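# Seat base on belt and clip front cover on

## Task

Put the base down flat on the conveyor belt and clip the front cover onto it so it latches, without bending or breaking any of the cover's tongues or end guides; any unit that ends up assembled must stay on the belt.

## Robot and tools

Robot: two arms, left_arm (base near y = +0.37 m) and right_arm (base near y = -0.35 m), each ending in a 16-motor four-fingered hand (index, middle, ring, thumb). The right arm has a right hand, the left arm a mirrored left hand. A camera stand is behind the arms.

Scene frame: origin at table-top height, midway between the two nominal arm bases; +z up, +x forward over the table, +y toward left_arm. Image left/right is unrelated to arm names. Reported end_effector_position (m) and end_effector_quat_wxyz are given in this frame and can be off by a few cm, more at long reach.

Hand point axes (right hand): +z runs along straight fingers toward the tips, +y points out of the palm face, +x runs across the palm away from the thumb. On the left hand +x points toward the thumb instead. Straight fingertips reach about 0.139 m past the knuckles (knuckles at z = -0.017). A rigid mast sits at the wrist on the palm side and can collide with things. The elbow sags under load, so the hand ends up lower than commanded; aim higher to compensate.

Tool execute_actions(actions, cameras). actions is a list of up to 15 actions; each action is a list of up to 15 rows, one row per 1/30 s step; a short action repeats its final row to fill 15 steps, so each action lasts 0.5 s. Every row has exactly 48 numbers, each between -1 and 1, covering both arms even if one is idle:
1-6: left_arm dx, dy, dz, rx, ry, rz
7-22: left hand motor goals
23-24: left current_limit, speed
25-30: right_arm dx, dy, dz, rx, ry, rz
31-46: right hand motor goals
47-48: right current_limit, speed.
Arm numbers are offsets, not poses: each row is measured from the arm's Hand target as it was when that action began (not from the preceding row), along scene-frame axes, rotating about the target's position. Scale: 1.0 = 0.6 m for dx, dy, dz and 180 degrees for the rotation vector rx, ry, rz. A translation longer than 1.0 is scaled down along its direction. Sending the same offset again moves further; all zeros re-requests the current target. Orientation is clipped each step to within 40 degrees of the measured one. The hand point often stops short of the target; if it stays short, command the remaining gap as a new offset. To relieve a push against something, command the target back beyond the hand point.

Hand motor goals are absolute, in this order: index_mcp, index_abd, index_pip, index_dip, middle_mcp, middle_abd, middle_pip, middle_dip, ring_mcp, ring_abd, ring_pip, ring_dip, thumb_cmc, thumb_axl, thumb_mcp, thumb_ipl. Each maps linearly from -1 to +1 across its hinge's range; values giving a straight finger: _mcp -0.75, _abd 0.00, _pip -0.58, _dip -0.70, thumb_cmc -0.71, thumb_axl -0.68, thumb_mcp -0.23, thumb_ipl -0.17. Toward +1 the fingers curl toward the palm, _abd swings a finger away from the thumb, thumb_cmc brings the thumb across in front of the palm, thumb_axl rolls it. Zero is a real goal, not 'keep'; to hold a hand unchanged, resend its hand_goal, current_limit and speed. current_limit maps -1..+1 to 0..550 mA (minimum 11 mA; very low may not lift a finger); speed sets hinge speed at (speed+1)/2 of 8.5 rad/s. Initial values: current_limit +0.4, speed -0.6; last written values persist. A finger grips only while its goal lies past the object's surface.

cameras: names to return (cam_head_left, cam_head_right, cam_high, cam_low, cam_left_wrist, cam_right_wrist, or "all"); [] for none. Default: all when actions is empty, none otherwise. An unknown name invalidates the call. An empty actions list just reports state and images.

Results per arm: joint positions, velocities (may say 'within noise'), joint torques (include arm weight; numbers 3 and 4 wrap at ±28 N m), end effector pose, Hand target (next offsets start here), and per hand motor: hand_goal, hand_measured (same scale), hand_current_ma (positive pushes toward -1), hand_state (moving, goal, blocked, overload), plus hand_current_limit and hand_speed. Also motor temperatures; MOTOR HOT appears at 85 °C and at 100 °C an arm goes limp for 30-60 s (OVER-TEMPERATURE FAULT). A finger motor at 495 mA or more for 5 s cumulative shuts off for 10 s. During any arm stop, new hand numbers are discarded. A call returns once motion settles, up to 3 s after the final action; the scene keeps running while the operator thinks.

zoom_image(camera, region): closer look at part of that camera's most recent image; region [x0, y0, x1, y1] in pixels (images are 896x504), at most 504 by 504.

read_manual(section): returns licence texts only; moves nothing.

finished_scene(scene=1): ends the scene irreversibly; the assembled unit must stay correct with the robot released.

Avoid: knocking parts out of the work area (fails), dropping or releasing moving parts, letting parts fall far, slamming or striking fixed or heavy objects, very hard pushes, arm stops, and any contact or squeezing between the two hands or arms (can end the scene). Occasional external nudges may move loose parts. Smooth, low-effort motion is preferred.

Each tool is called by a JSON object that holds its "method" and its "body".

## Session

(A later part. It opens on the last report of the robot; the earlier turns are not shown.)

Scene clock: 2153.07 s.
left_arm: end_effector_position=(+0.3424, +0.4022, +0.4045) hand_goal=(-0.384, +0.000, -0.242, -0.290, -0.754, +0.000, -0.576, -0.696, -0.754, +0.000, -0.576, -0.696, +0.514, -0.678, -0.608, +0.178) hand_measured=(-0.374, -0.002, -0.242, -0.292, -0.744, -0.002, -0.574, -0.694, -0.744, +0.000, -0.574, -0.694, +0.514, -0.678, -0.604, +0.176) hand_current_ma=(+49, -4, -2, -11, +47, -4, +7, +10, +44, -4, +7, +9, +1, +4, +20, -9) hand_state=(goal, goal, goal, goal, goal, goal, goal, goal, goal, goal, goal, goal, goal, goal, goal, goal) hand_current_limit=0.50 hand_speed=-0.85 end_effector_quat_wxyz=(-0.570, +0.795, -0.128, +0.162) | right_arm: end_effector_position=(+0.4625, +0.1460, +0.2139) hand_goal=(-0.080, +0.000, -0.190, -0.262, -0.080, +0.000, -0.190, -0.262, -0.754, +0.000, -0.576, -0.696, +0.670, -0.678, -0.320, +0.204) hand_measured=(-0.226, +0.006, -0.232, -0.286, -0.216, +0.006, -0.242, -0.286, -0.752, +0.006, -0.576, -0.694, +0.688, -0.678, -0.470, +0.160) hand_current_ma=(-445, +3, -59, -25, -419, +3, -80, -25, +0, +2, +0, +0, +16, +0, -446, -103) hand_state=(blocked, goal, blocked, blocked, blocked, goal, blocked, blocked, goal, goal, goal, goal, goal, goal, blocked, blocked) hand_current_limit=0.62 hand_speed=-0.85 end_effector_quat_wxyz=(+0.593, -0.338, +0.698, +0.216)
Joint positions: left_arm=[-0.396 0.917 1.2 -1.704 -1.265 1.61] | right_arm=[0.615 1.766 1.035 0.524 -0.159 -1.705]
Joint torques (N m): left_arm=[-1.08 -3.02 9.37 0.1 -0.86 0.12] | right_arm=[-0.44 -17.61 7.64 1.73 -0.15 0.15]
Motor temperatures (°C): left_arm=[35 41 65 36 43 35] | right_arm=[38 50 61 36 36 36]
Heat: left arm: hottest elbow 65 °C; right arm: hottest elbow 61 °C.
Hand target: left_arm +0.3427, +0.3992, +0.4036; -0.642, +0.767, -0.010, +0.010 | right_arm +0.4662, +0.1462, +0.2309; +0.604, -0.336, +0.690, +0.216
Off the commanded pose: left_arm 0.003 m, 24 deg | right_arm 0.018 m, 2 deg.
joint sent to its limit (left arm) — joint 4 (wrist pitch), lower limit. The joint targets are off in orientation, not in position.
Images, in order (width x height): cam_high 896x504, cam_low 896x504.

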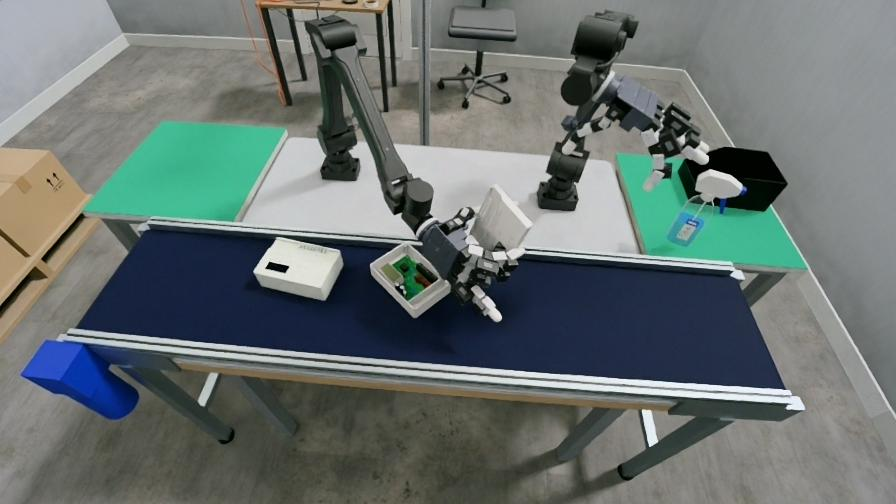

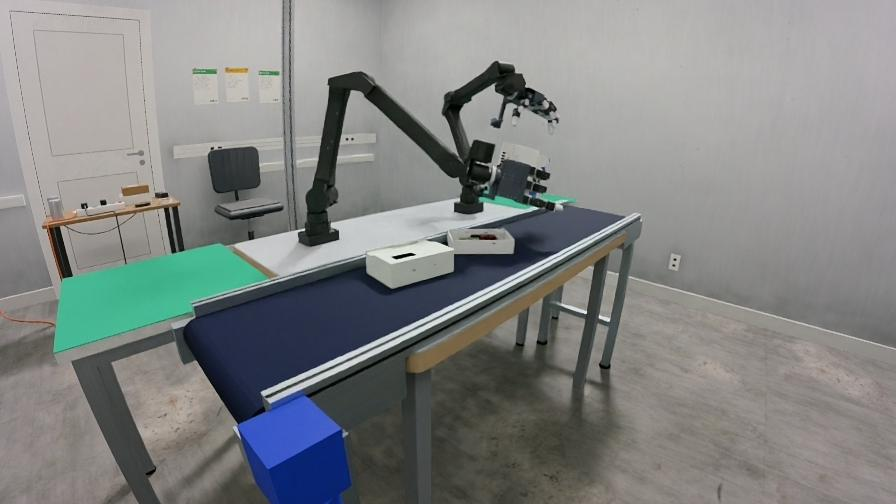

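{"method": "execute_actions", "body": {"actions": [[[0,0,0,0,0,0,-0.384,0,-0.241,-0.29,-0.754,0,-0.576,-0.696,-0.754,0,-0.576,-0.696,0.514,-0.678,-0.607,0.178,0.5,-0.85,-0.0039,-0.0377,0.004,-0.0437,-0.0043,-0.0309,-0.08,0,-0.19,-0.262,-0.08,0,-0.19,-0.262,-0.754,0,-0.576,-0.696,0.671,-0.678,-0.32,0.205,0.62,-0.85]],[[0,0,0,0,0,0,-0.384,0,-0.241,-0.29,-0.754,0,-0.576,-0.696,-0.754,0,-0.576,-0.696,0.514,-0.678,-0.607,0.178,0.5,-0.85,-0.0039,-0.0377,0.004,-0.0437,-0.0043,-0.0309,-0.08,0,-0.19,-0.262,-0.08,0,-0.19,-0.262,-0.754,0,-0.576,-0.696,0.671,-0.678,-0.32,0.205,0.62,-0.85]],[[0,0,0,0,0,0,-0.384,0,-0.241,-0.29,-0.754,0,-0.576,-0.696,-0.754,0,-0.576,-0.696,0.514,-0.678,-0.607,0.178,0.5,-0.85,-0.0039,-0.0377,0.004,-0.0437,-0.0043,-0.0309,-0.08,0,-0.19,-0.262,-0.08,0,-0.19,-0.262,-0.754,0,-0.576,-0.696,0.671,-0.678,-0.32,0.205,0.62,-0.85]]], "cameras": ["cam_high","cam_low"]}}

{"method": "zoom_image", "body": {"camera": "cam_high", "region": [400, 170, 540, 310]}}

Scene clock: 2163.13 s.
left_arm: end_effector_position=(+0.3424, +0.4022, +0.4045) hand_goal=(-0.384, +0.000, -0.242, -0.290, -0.754, +0.000, -0.576, -0.696, -0.754, +0.000, -0.576, -0.696, +0.514, -0.678, -0.608, +0.178) hand_measured=(-0.374, -0.002, -0.242, -0.292, -0.744, -0.002, -0.574, -0.694, -0.744, +0.000, -0.574, -0.694, +0.514, -0.678, -0.604, +0.176) hand_current_ma=(+49, -4, -2, -11, +47, -4, +7, +10, +44, -4, +7, +9, +1, +4, +20, -9) hand_state=(goal, goal, goal, goal, goal, goal, goal, goal, goal, goal, goal, goal, goal, goal, goal, goal) hand_current_limit=0.50 hand_speed=-0.85 end_effector_quat_wxyz=(-0.570, +0.795, -0.128, +0.162) | right_arm: end_effector_position=(+0.4617, +0.0706, +0.2194) hand_goal=(-0.080, +0.000, -0.190, -0.262, -0.080, +0.000, -0.190, -0.262, -0.754, +0.000, -0.576, -0.696, +0.670, -0.678, -0.320, +0.204) hand_measured=(-0.214, +0.006, -0.238, -0.290, -0.204, +0.006, -0.242, -0.288, -0.748, +0.004, -0.574, -0.694, +0.688, -0.678, -0.478, +0.156) hand_current_ma=(-409, +2, -70, -30, -369, +2, -84, -27, +2, +1, +0, +0, +14, +0, -445, -118) hand_state=(blocked, goal, blocked, blocked, blocked, goal, blocked, blocked, goal, goal, goal, goal, goal, goal, blocked, blocked) hand_current_limit=0.62 hand_speed=-0.85 end_effector_quat_wxyz=(+0.549, -0.352, +0.758, -0.030)
Joint positions: left_arm=[-0.396 0.917 1.2 -1.704 -1.265 1.61] | right_arm=[0.635 1.505 0.974 0.11 0.254 -1.949]
Joint torques (N m): left_arm=[-1.08 -3.02 9.33 0.05 -0.85 0.1] | right_arm=[1.49 -14.15 8.65 1.63 -0.02 0.11]
Motor temperatures (°C): left_arm=[35 40 64 36 43 35] | right_arm=[38 48 62 36 36 36]
Heat: left arm: hottest elbow 64 °C; right arm: hottest elbow 62 °C.
Hand target: left_arm +0.3427, +0.3992, +0.4036; -0.642, +0.767, -0.010, +0.010 | right_arm +0.4592, +0.0783, +0.2382; +0.561, -0.353, +0.748, -0.025
Off the commanded pose: left_arm 0.003 m, 24 deg | right_arm 0.020 m, 2 deg.
joint sent to its limit (left arm) — joint 4 (wrist pitch), lower limit. The joint targets are off in orientation, not in position.
Images, in order (width x height): cam_high 896x504, cam_low 896x504.

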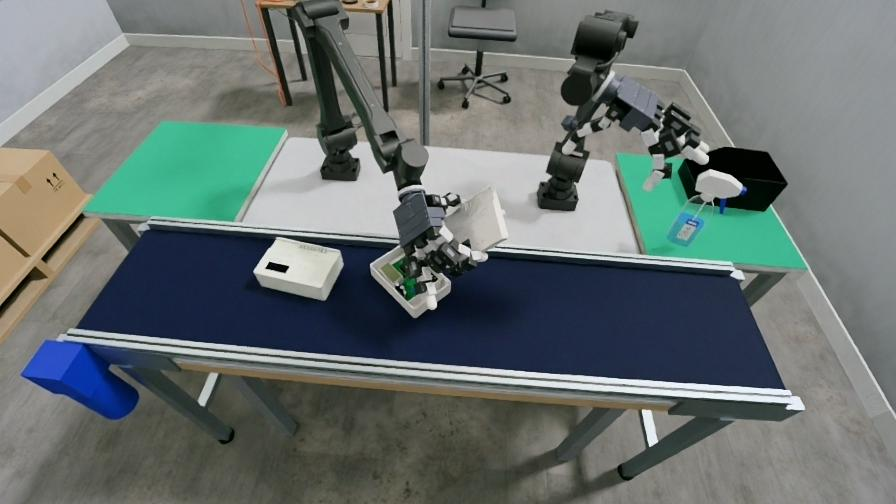

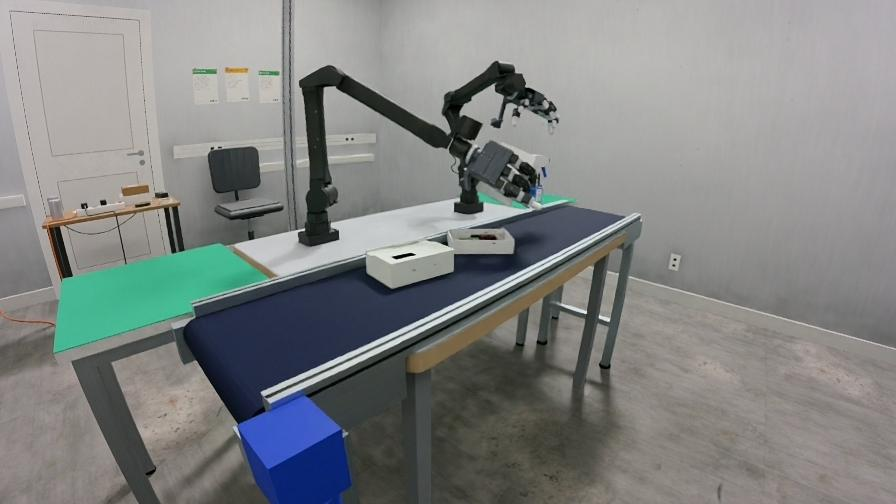

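Scaled by 3.600 from the camera's 896x504 image, which has a finer 1280x720 frame.

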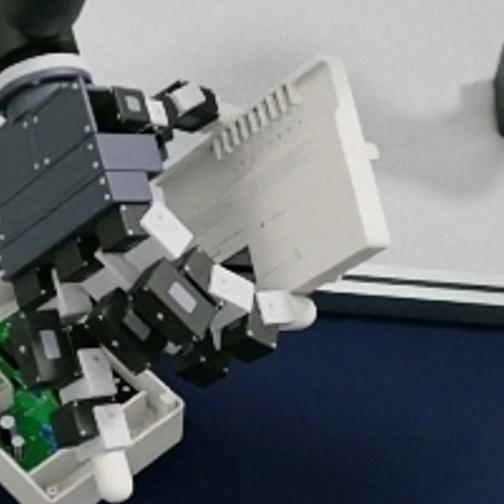

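{"method": "execute_actions", "body": {"actions": [[[0,0,0,0,0,0,-0.384,0,-0.241,-0.29,-0.754,0,-0.576,-0.696,-0.754,0,-0.576,-0.696,0.514,-0.678,-0.607,0.178,0.5,-0.85,-0.0039,-0.0377,0.004,-0.0437,-0.0043,-0.0309,-0.08,0,-0.19,-0.262,-0.08,0,-0.19,-0.262,-0.754,0,-0.576,-0.696,0.671,-0.678,-0.32,0.205,0.64,-0.85]],[[0,0,0,0,0,0,-0.384,0,-0.241,-0.29,-0.754,0,-0.576,-0.696,-0.754,0,-0.576,-0.696,0.514,-0.678,-0.607,0.178,0.5,-0.85,-0.0039,-0.0377,0.004,-0.0437,-0.0043,-0.0309,-0.08,0,-0.19,-0.262,-0.08,0,-0.19,-0.262,-0.754,0,-0.576,-0.696,0.671,-0.678,-0.32,0.205,0.64,-0.85]],[[0,0,0,0,0,0,-0.384,0,-0.241,-0.29,-0.754,0,-0.576,-0.696,-0.754,0,-0.576,-0.696,0.514,-0.678,-0.607,0.178,0.5,-0.85,-0.0039,-0.0377,0.004,-0.0437,-0.0043,-0.0309,-0.08,0,-0.19,-0.262,-0.08,0,-0.19,-0.262,-0.754,0,-0.576,-0.696,0.671,-0.678,-0.32,0.205,0.64,-0.85]],[[0,0,0,0,0,0,-0.384,0,-0.241,-0.29,-0.754,0,-0.576,-0.696,-0.754,0,-0.576,-0.696,0.514,-0.678,-0.607,0.178,0.5,-0.85,-0.0039,-0.0377,0.004,-0.0437,-0.0043,-0.0309,-0.08,0,-0.19,-0.262,-0.08,0,-0.19,-0.262,-0.754,0,-0.576,-0.696,0.671,-0.678,-0.32,0.205,0.64,-0.85]]], "cameras": ["cam_high","cam_low"]}}

{"method": "zoom_image", "body": {"camera": "cam_high", "region": [360, 170, 520, 330]}}

Scene clock: 2179.33 s.
left_arm: end_effector_position=(+0.3424, +0.4022, +0.4045) hand_goal=(-0.384, +0.000, -0.242, -0.290, -0.754, +0.000, -0.576, -0.696, -0.754, +0.000, -0.576, -0.696, +0.514, -0.678, -0.608, +0.178) hand_measured=(-0.374, -0.002, -0.242, -0.292, -0.744, -0.002, -0.574, -0.694, -0.744, +0.000, -0.574, -0.694, +0.514, -0.678, -0.604, +0.176) hand_current_ma=(+49, -4, -2, -11, +47, -4, +7, +10, +44, -4, +7, +9, +1, +4, +20, -9) hand_state=(goal, goal, goal, goal, goal, goal, goal, goal, goal, goal, goal, goal, goal, goal, goal, goal) hand_current_limit=0.50 hand_speed=-0.85 end_effector_quat_wxyz=(-0.570, +0.795, -0.128, +0.162) | right_arm: end_effector_position=(+0.4368, -0.0318, +0.2013) hand_goal=(-0.080, +0.000, -0.190, -0.262, -0.080, +0.000, -0.190, -0.262, -0.754, +0.000, -0.576, -0.696, +0.670, -0.678, -0.320, +0.204) hand_measured=(-0.200, +0.002, -0.242, -0.294, -0.194, +0.002, -0.242, -0.288, -0.746, +0.000, -0.572, -0.694, +0.678, -0.678, -0.486, +0.152) hand_current_ma=(-348, +0, -81, -36, -319, +0, -84, -27, +5, +0, +1, +0, +4, +0, -451, -129) hand_state=(blocked, goal, blocked, blocked, blocked, goal, blocked, blocked, goal, goal, goal, goal, goal, goal, blocked, blocked) hand_current_limit=0.64 hand_speed=-0.85 end_effector_quat_wxyz=(+0.408, -0.348, +0.767, -0.353)
Joint positions: left_arm=[-0.396 0.917 1.2 -1.704 -1.265 1.61] | right_arm=[0.745 1.396 1 -0.353 0.911 -2.077]
Joint torques (N m): left_arm=[-1.14 -2.9 9.35 0.06 -0.86 0.1] | right_arm=[1.44 -13.68 12.45 1.16 0.64 0]
Motor temperatures (°C): left_arm=[35 39 63 36 42 35] | right_arm=[38 46 65 36 36 36]
Heat: left arm: hottest elbow 63 °C; right arm: hottest elbow 65 °C.
Hand target: left_arm +0.3427, +0.3992, +0.4036; -0.642, +0.767, -0.010, +0.010 | right_arm +0.4499, -0.0122, +0.2480; +0.450, -0.341, +0.752, -0.342
Off the commanded pose: left_arm 0.003 m, 24 deg | right_arm 0.052 m, 5 deg.
joint sent to its limit (left arm) — joint 4 (wrist pitch), lower limit. The joint targets are off in orientation, not in position.
joint sent to its limit (right arm) — joint 6 (wrist roll), lower limit. The joint targets still meet the commanded pose.
Images, in order (width x height): cam_high 896x504, cam_low 896x504.

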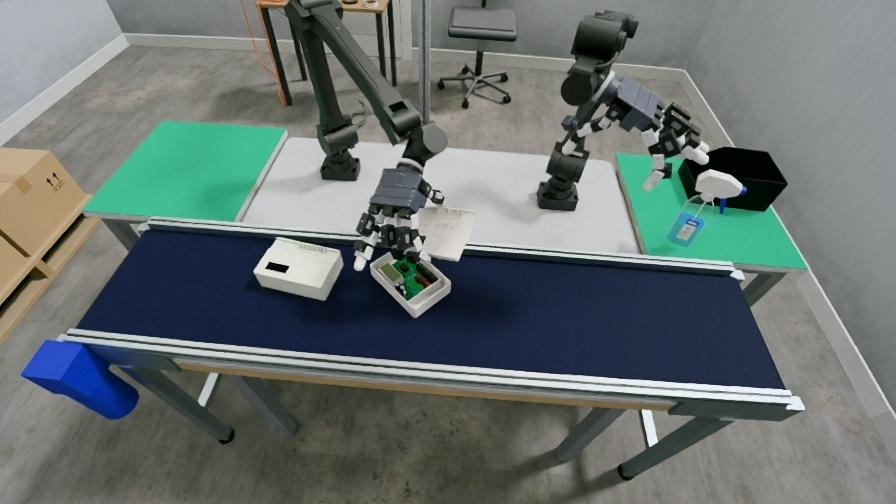

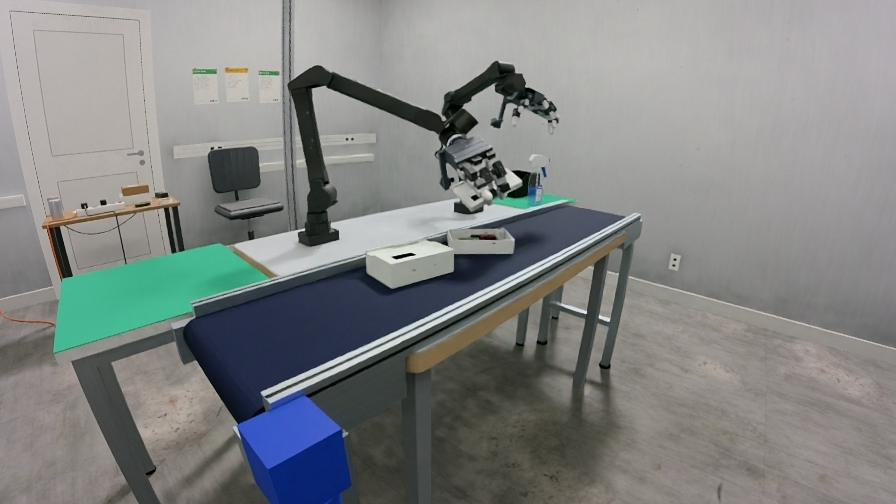

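Scaled by 3.150 from the camera's 896x504 image, which has a finer 1280x720 frame.

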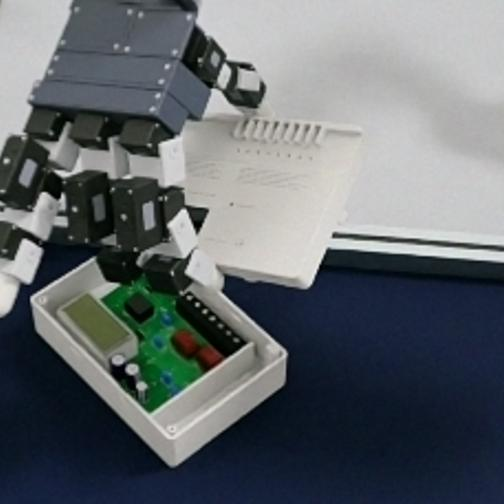

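{"method": "execute_actions", "body": {"actions": [[[0,0,0,0,0,0,-0.384,0,-0.241,-0.29,-0.754,0,-0.576,-0.696,-0.754,0,-0.576,-0.696,0.514,-0.678,-0.607,0.178,0.5,-0.85,0,-0.025,0,-0.0437,-0.0043,-0.0309,-0.09,0,-0.19,-0.262,-0.09,0,-0.19,-0.262,-0.754,0,-0.576,-0.696,0.671,-0.678,-0.32,0.205,0.64,-0.85]],[[0,0,0,0,0,0,-0.384,0,-0.241,-0.29,-0.754,0,-0.576,-0.696,-0.754,0,-0.576,-0.696,0.514,-0.678,-0.607,0.178,0.5,-0.85,0,-0.025,0,-0.0437,-0.0043,-0.0309,-0.09,0,-0.19,-0.262,-0.09,0,-0.19,-0.262,-0.754,0,-0.576,-0.696,0.671,-0.678,-0.32,0.205,0.64,-0.85]],[[0,0,0,0,0,0,-0.384,0,-0.241,-0.29,-0.754,0,-0.576,-0.696,-0.754,0,-0.576,-0.696,0.514,-0.678,-0.607,0.178,0.5,-0.85,0,-0.02,0,-0.0437,-0.0043,-0.0309,-0.09,0,-0.19,-0.262,-0.09,0,-0.19,-0.262,-0.754,0,-0.576,-0.696,0.671,-0.678,-0.32,0.205,0.64,-0.85]]], "cameras": ["cam_high","cam_low","cam_right_wrist"]}}

{"method": "zoom_image", "body": {"camera": "cam_high", "region": [330, 170, 490, 330]}}

{"method": "zoom_image", "body": {"camera": "cam_low", "region": [400, 120, 540, 260]}}

Scene clock: 2201.50 s.
left_arm: end_effector_position=(+0.3424, +0.4022, +0.4045) hand_goal=(-0.384, +0.000, -0.242, -0.290, -0.754, +0.000, -0.576, -0.696, -0.754, +0.000, -0.576, -0.696, +0.514, -0.678, -0.608, +0.178) hand_measured=(-0.374, -0.002, -0.242, -0.292, -0.744, -0.002, -0.574, -0.694, -0.744, +0.000, -0.574, -0.694, +0.514, -0.678, -0.604, +0.176) hand_current_ma=(+49, -4, -2, -11, +47, -4, +7, +10, +44, -4, +7, +9, +1, +4, +20, -9) hand_state=(goal, goal, goal, goal, goal, goal, goal, goal, goal, goal, goal, goal, goal, goal, goal, goal) hand_current_limit=0.50 hand_speed=-0.85 end_effector_quat_wxyz=(-0.570, +0.795, -0.128, +0.162) | right_arm: end_effector_position=(+0.4373, -0.0750, +0.2196) hand_goal=(-0.090, +0.000, -0.190, -0.262, -0.090, +0.000, -0.190, -0.262, -0.754, +0.000, -0.576, -0.696, +0.670, -0.678, -0.320, +0.204) hand_measured=(-0.196, +0.000, -0.242, -0.294, -0.188, +0.000, -0.242, -0.288, -0.744, +0.000, -0.572, -0.694, +0.674, -0.678, -0.492, +0.152) hand_current_ma=(-281, +0, -81, -37, -251, +0, -84, -27, +6, +0, +1, +0, +1, +0, -451, -133) hand_state=(blocked, goal, blocked, blocked, blocked, goal, blocked, blocked, goal, goal, goal, goal, goal, goal, blocked, blocked) hand_current_limit=0.64 hand_speed=-0.85 end_effector_quat_wxyz=(+0.305, -0.329, +0.691, -0.567)
Joint positions: left_arm=[-0.396 0.917 1.2 -1.704 -1.265 1.61] | right_arm=[0.818 1.51 1.152 -0.699 1.372 -2.045]
Joint torques (N m): left_arm=[-1.03 -3.02 9.35 0.03 -0.86 0.1] | right_arm=[1.08 -12.16 11.78 0.4 1.19 0.19]
Motor temperatures (°C): left_arm=[35 39 63 36 42 35] | right_arm=[38 45 74 36 37 36]
Heat: left arm: hottest elbow 63 °C; right arm: hottest elbow 74 °C.
Hand target: left_arm +0.3427, +0.3992, +0.4036; -0.642, +0.767, -0.010, +0.010 | right_arm +0.4499, -0.0540, +0.2478; +0.332, -0.307, +0.698, -0.555
Off the commanded pose: left_arm 0.003 m, 24 deg | right_arm 0.037 m, 4 deg.
joint sent to its limit (left arm) — joint 4 (wrist pitch), lower limit. The joint targets are off in orientation, not in position.
camera_calibration:
cam_right_wrist: T_world_to_cam=[[0.39289, 0.704467, -0.59107, 0.0418457], [-0.255275, 0.701047, 0.665859, -0.025622], [0.883444, -0.110724, 0.455267, -0.364883], [0, 0, 0, 1]] pos_world=[0.299372, -0.0519179, 0.207913]
Images, in order (width x height): cam_high 896x504, cam_low 896x504, cam_right_wrist 896x504.

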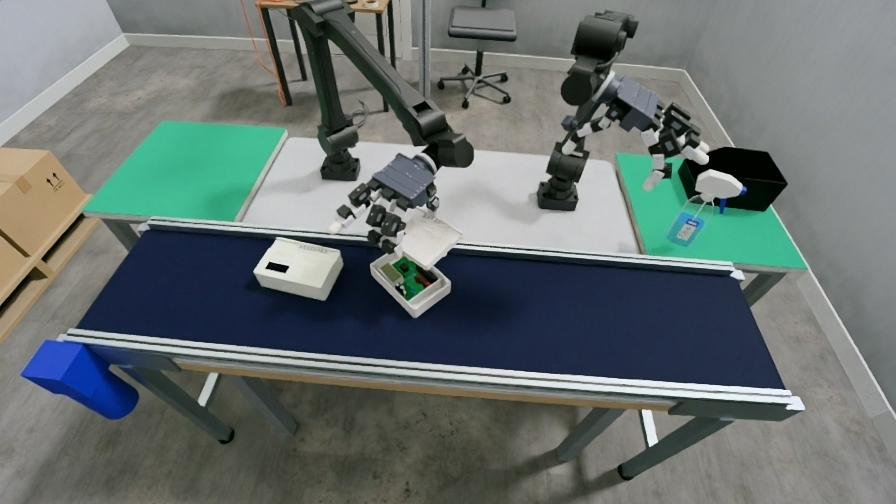

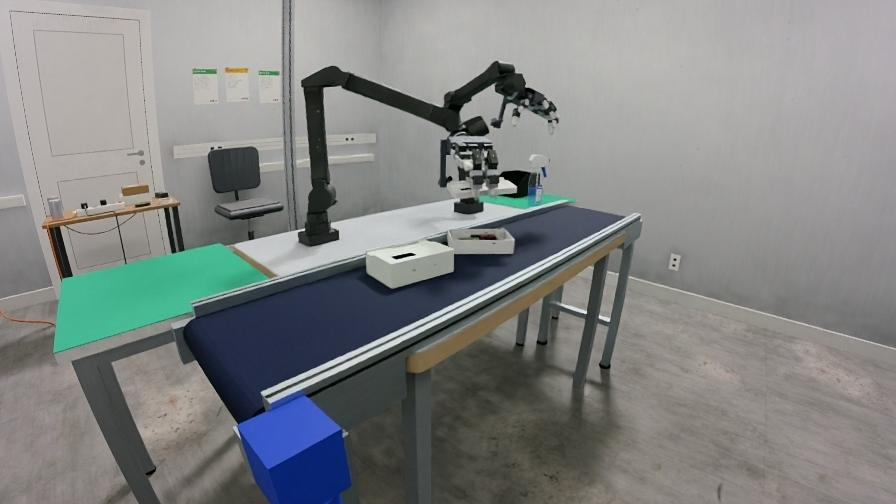

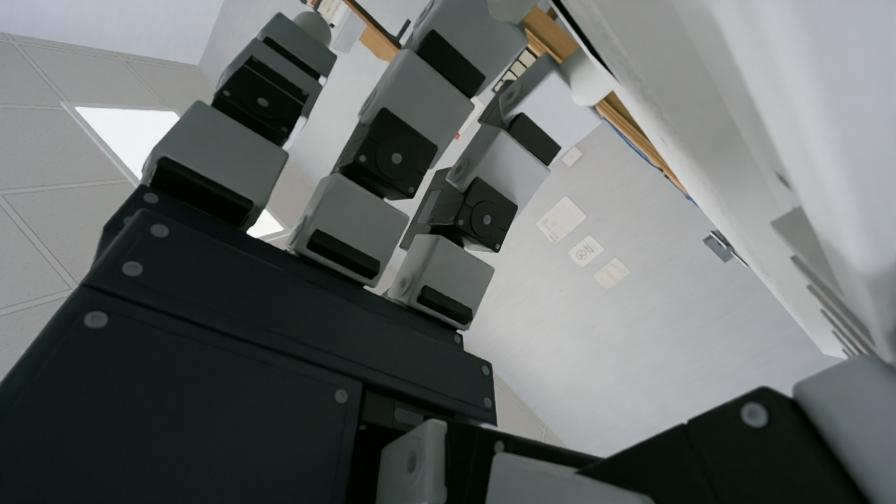

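Scaled by 3.150 from the camera's 896x504 image, which has a finer 1280x720 frame.

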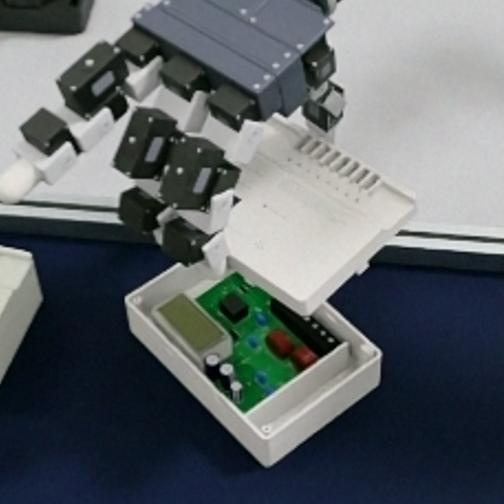

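Scaled by 3.600 from the camera's 896x504 image, which has a finer 1280x720 frame.

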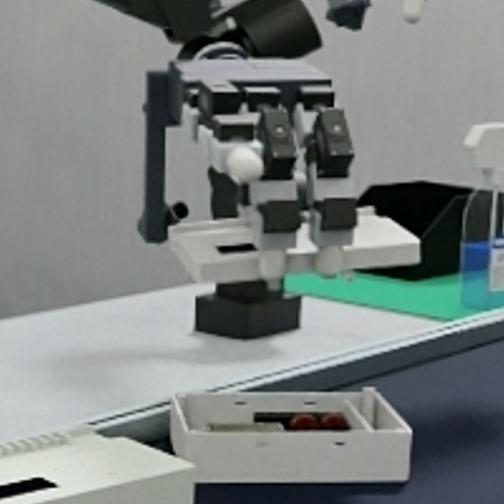

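{"method": "zoom_image", "body": {"camera": "cam_low", "region": [440, 165, 530, 260]}}

{"method": "zoom_image", "body": {"camera": "cam_high", "region": [360, 200, 470, 320]}}

Scaled by 5.305 from the camera's 896x504 image, which has a finer 1280x720 frame.

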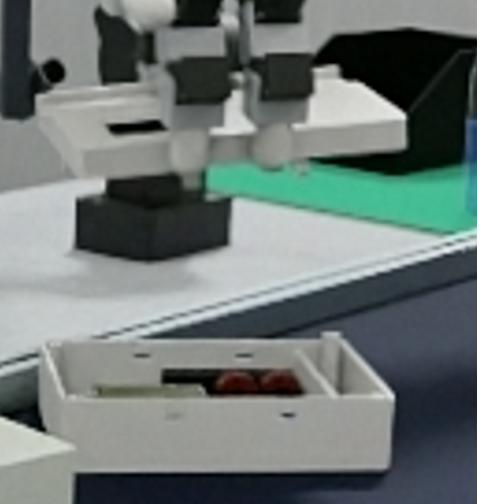

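Scaled by 4.200 from the camera's 896x504 image, which has a finer 1280x720 frame.

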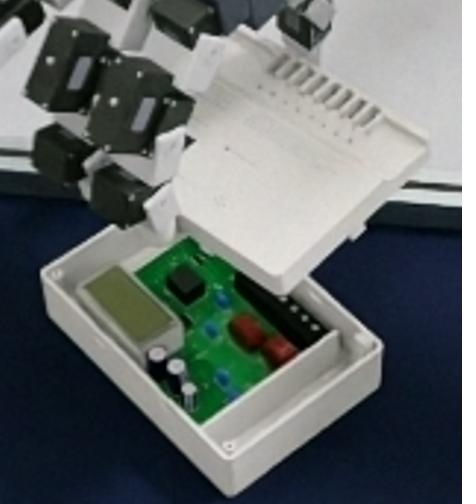

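{"method": "execute_actions", "body": {"actions": [[[0,0,0,0,0,0,-0.384,0,-0.241,-0.29,-0.754,0,-0.576,-0.696,-0.754,0,-0.576,-0.696,0.514,-0.678,-0.607,0.178,0.5,-0.85,0.008,-0.012,-0.04,-0.01,0.008,-0.022,-0.09,0,-0.19,-0.262,-0.09,0,-0.19,-0.262,-0.754,0,-0.576,-0.696,0.671,-0.678,-0.30,0.21,0.66,-0.85]],[[0,0,0,0,0,0,-0.384,0,-0.241,-0.29,-0.754,0,-0.576,-0.696,-0.754,0,-0.576,-0.696,0.514,-0.678,-0.607,0.178,0.5,-0.85,0.008,-0.013,-0.04,-0.01,0.008,-0.022,-0.09,0,-0.19,-0.262,-0.09,0,-0.19,-0.262,-0.754,0,-0.576,-0.696,0.671,-0.678,-0.30,0.21,0.66,-0.85]]], "cameras": ["cam_high","cam_low"]}}

{"method": "zoom_image", "body": {"camera": "cam_high", "region": [360, 200, 470, 320]}}

{"method": "zoom_image", "body": {"camera": "cam_low", "region": [430, 165, 530, 265]}}

Scene clock: 2267.97 s.
left_arm: end_effector_position=(+0.3424, +0.4022, +0.4045) hand_goal=(-0.384, +0.000, -0.242, -0.290, -0.754, +0.000, -0.576, -0.696, -0.754, +0.000, -0.576, -0.696, +0.514, -0.678, -0.608, +0.178) hand_measured=(-0.374, -0.002, -0.242, -0.292, -0.744, -0.002, -0.574, -0.694, -0.744, +0.000, -0.574, -0.694, +0.514, -0.678, -0.604, +0.176) hand_current_ma=(+49, -4, -2, -11, +47, -4, +7, +10, +44, -4, +7, +9, +1, +4, +20, -9) hand_state=(goal, goal, goal, goal, goal, goal, goal, goal, goal, goal, goal, goal, goal, goal, goal, goal) hand_current_limit=0.50 hand_speed=-0.85 end_effector_quat_wxyz=(-0.570, +0.795, -0.128, +0.162) | right_arm: end_effector_position=(+0.4415, -0.0792, +0.1798) hand_goal=(-0.090, +0.000, -0.190, -0.262, -0.090, +0.000, -0.190, -0.262, -0.754, +0.000, -0.576, -0.696, +0.670, -0.678, -0.300, +0.210) hand_measured=(-0.196, +0.000, -0.242, -0.294, -0.188, +0.000, -0.242, -0.288, -0.744, +0.000, -0.572, -0.694, +0.672, -0.678, -0.492, +0.152) hand_current_ma=(-281, +0, -81, -38, -251, +0, -84, -27, +7, +0, +1, +0, +0, +0, -456, -158) hand_state=(blocked, goal, blocked, blocked, blocked, goal, blocked, blocked, goal, goal, goal, goal, goal, goal, blocked, blocked) hand_current_limit=0.66 hand_speed=-0.85 end_effector_quat_wxyz=(+0.251, -0.312, +0.697, -0.595)
Joint positions: left_arm=[-0.396 0.917 1.2 -1.704 -1.265 1.61] | right_arm=[0.814 1.705 1.308 -1.272 1.403 -1.493]
Joint torques (N m): left_arm=[-0.97 -3.02 9.35 0.01 -0.85 0.1] | right_arm=[-0.44 -14.15 10.35 -0.35 1.31 0.16]
Motor temperatures (°C): left_arm=[35 38 62 36 42 35] | right_arm=[38 42 84 36 40 36]
Heat: left arm: hottest elbow 62 °C; right arm: hottest elbow 84 °C.
Hand target: left_arm +0.3427, +0.3992, +0.4036; -0.642, +0.767, -0.010, +0.010 | right_arm +0.4594, -0.0692, +0.1998; +0.265, -0.282, +0.708, -0.591
Off the commanded pose: left_arm 0.003 m, 24 deg | right_arm 0.029 m, 4 deg.
joint sent to its limit (left arm) — joint 4 (wrist pitch), lower limit. The joint targets are off in orientation, not in position.
Images, in order (width x height): cam_high 896x504, cam_low 896x504.

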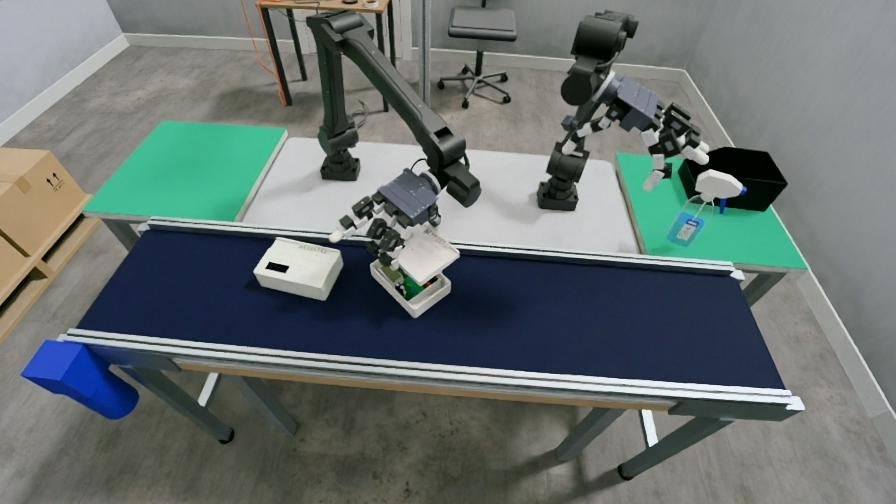

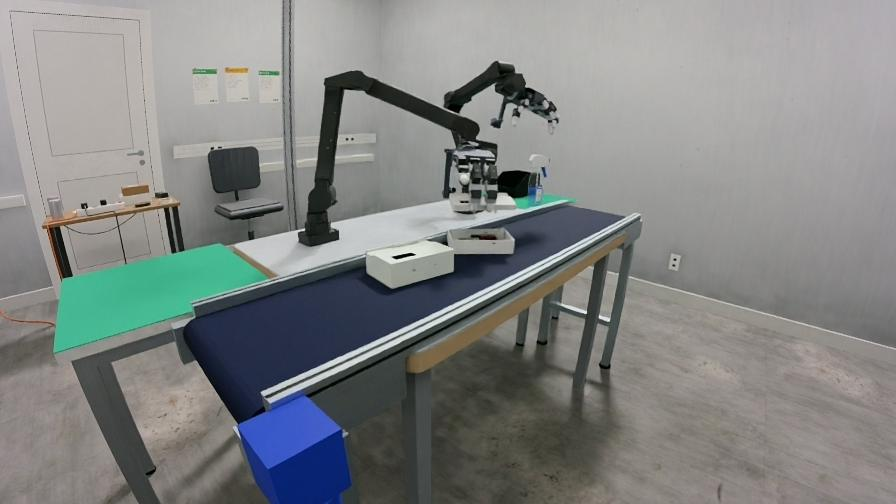

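Scaled by 4.200 from the camera's 896x504 image, which has a finer 1280x720 frame.

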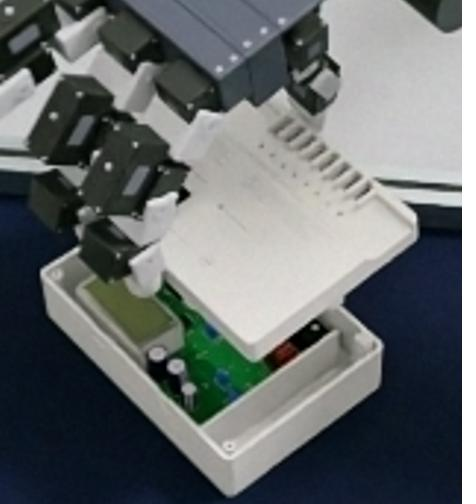

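Scaled by 5.040 from the camera's 896x504 image, which has a finer 1280x720 frame.

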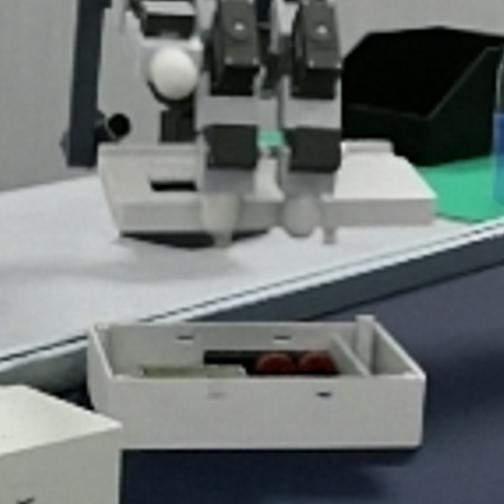

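{"method": "execute_actions", "body": {"actions": [[[0,0,0,0,0,0,-0.384,0,-0.241,-0.29,-0.754,0,-0.576,-0.696,-0.754,0,-0.576,-0.696,0.514,-0.678,-0.607,0.178,0.5,-0.85,0.006,-0.006,-0.04,0,0,0,-0.09,0,-0.19,-0.262,-0.09,0,-0.19,-0.262,-0.754,0,-0.576,-0.696,0.671,-0.678,-0.30,0.21,0.66,-0.85]],[[0,0,0,0,0,0,-0.384,0,-0.241,-0.29,-0.754,0,-0.576,-0.696,-0.754,0,-0.576,-0.696,0.514,-0.678,-0.607,0.178,0.5,-0.85,0.006,-0.006,-0.04,0,0,0,-0.09,0,-0.19,-0.262,-0.09,0,-0.19,-0.262,-0.754,0,-0.576,-0.696,0.671,-0.678,-0.30,0.21,0.66,-0.85]]], "cameras": ["cam_high","cam_low","cam_head_right","cam_head_left"]}}

{"method": "zoom_image", "body": {"camera": "cam_high", "region": [360, 200, 470, 320]}}

{"method": "zoom_image", "body": {"camera": "cam_low", "region": [440, 180, 525, 265]}}

{"method": "zoom_image", "body": {"camera": "cam_head_right", "region": [430, 220, 540, 310]}}

Scene clock: 2310.77 s.
left_arm: end_effector_position=(+0.3424, +0.4022, +0.4045) hand_goal=(-0.384, +0.000, -0.242, -0.290, -0.754, +0.000, -0.576, -0.696, -0.754, +0.000, -0.576, -0.696, +0.514, -0.678, -0.608, +0.178) hand_measured=(-0.374, -0.002, -0.242, -0.292, -0.744, -0.002, -0.574, -0.694, -0.744, +0.000, -0.574, -0.694, +0.514, -0.678, -0.604, +0.176) hand_current_ma=(+49, -4, -2, -11, +47, -4, +7, +10, +44, -4, +7, +9, +1, +4, +20, -9) hand_state=(goal, goal, goal, goal, goal, goal, goal, goal, goal, goal, goal, goal, goal, goal, goal, goal) hand_current_limit=0.50 hand_speed=-0.85 end_effector_quat_wxyz=(-0.570, +0.795, -0.128, +0.162) | right_arm: end_effector_position=(+0.4628, -0.0706, +0.1532) hand_goal=(-0.090, +0.000, -0.190, -0.262, -0.090, +0.000, -0.190, -0.262, -0.754, +0.000, -0.576, -0.696, +0.670, -0.678, -0.300, +0.210) hand_measured=(-0.196, +0.000, -0.242, -0.294, -0.188, +0.000, -0.242, -0.288, -0.744, +0.000, -0.572, -0.694, +0.672, -0.678, -0.492, +0.152) hand_current_ma=(-281, +0, -81, -38, -251, +0, -84, -27, +7, +0, +1, +0, +0, +0, -456, -158) hand_state=(blocked, goal, blocked, blocked, blocked, goal, blocked, blocked, goal, goal, goal, goal, goal, goal, blocked, blocked) hand_current_limit=0.66 hand_speed=-0.85 end_effector_quat_wxyz=(+0.269, -0.284, +0.708, -0.588)
Joint positions: left_arm=[-0.396 0.917 1.2 -1.704 -1.265 1.61] | right_arm=[0.796 1.764 1.308 -1.156 1.406 -1.482]
Joint torques (N m): left_arm=[-1.03 -3.08 9.39 0.08 -0.86 0.11] | right_arm=[-0.91 -15.33 6.06 0.39 1.29 -0.13]
Motor temperatures (°C): left_arm=[35 37 62 36 41 35] | right_arm=[38 42 80 36 41 36]
Heat: left arm: hottest elbow 62 °C; right arm: hottest elbow 80 °C.
Hand target: left_arm +0.3427, +0.3992, +0.4036; -0.642, +0.767, -0.010, +0.010 | right_arm +0.4666, -0.0763, +0.1518; +0.265, -0.282, +0.708, -0.591
Off the commanded pose: left_arm 0.003 m, 24 deg | right_arm 0.007 m, 1 deg.
joint sent to its limit (left arm) — joint 4 (wrist pitch), lower limit. The joint targets are off in orientation, not in position.
Images, in order (width x height): cam_head_left 896x504, cam_head_right 896x504, cam_high 896x504, cam_low 896x504.

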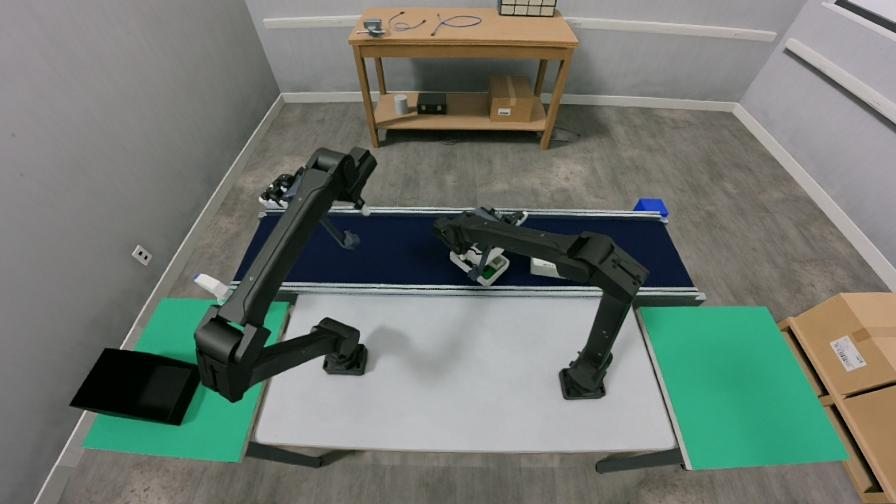

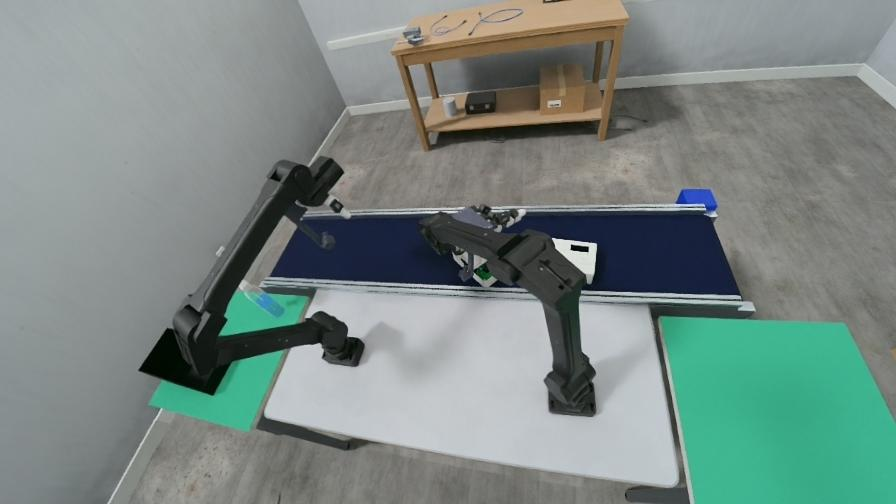

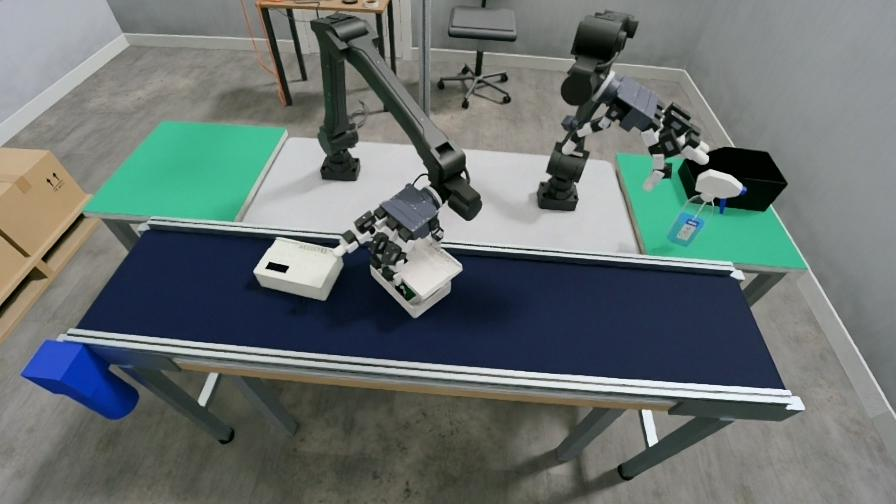

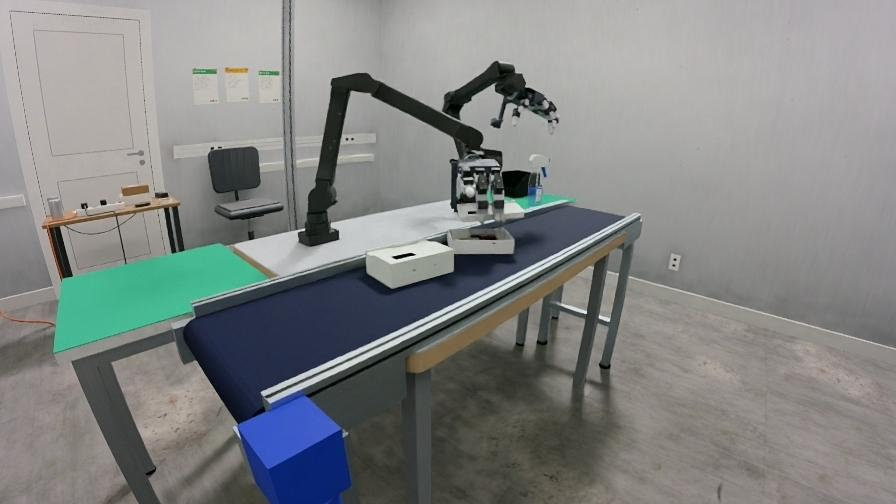

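Scaled by 4.200 from the camera's 896x504 image, which has a finer 1280x720 frame.

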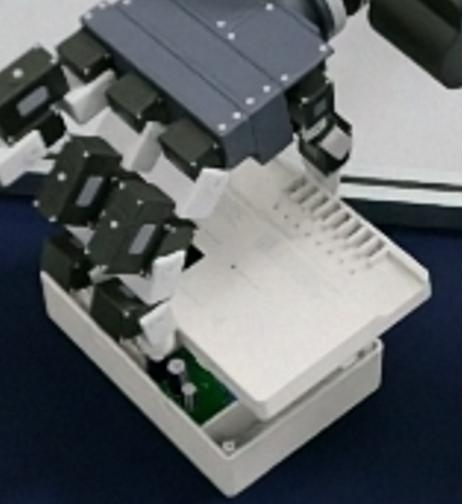

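Scaled by 5.929 from the camera's 896x504 image, which has a finer 1280x720 frame.

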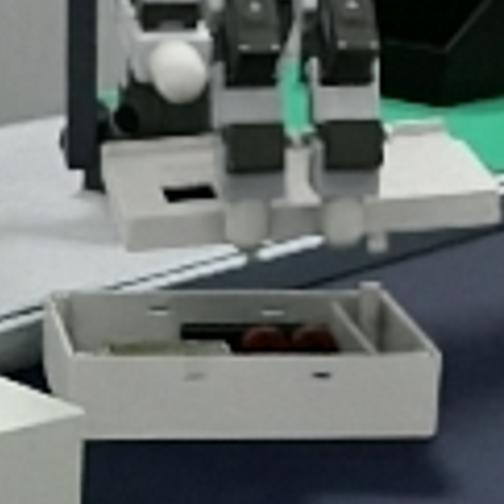

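Scaled by 4.582 from the camera's 896x504 image, which has a finer 1280x720 frame.

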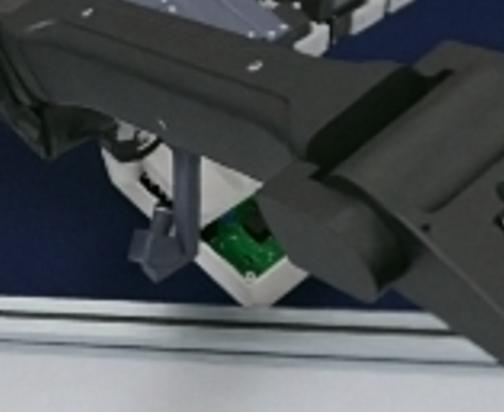

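{"method": "zoom_image", "body": {"camera": "cam_low", "region": [442, 225, 482, 258]}}

{"method": "zoom_image", "body": {"camera": "cam_low", "region": [452, 195, 492, 228]}}

{"method": "zoom_image", "body": {"camera": "cam_low", "region": [492, 195, 532, 228]}}

{"method": "zoom_image", "body": {"camera": "cam_low", "region": [482, 225, 522, 258]}}

Scaled by 12.600 from the camera's 896x504 image, which has a finer 1280x720 frame.

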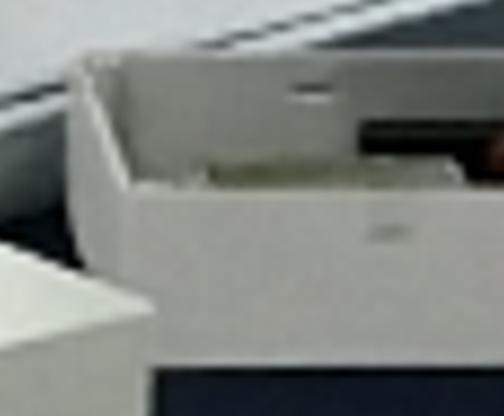

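Scaled by 12.600 from the camera's 896x504 image, which has a finer 1280x720 frame.

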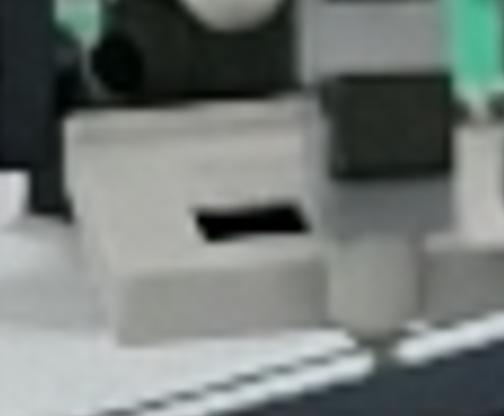

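Scaled by 12.600 from the camera's 896x504 image, which has a finer 1280x720 frame.

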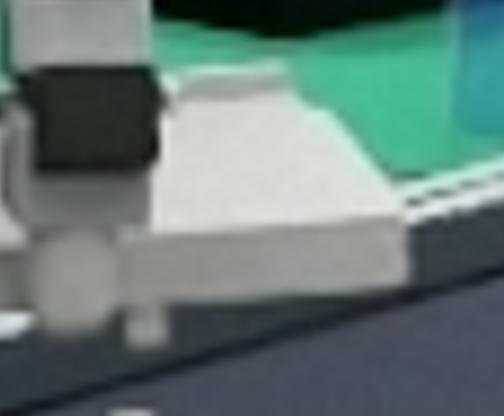

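Scaled by 12.600 from the camera's 896x504 image, which has a finer 1280x720 frame.

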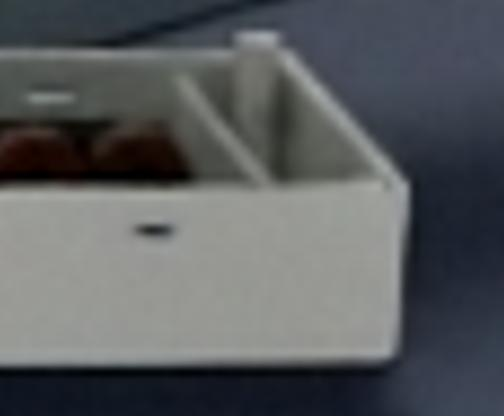

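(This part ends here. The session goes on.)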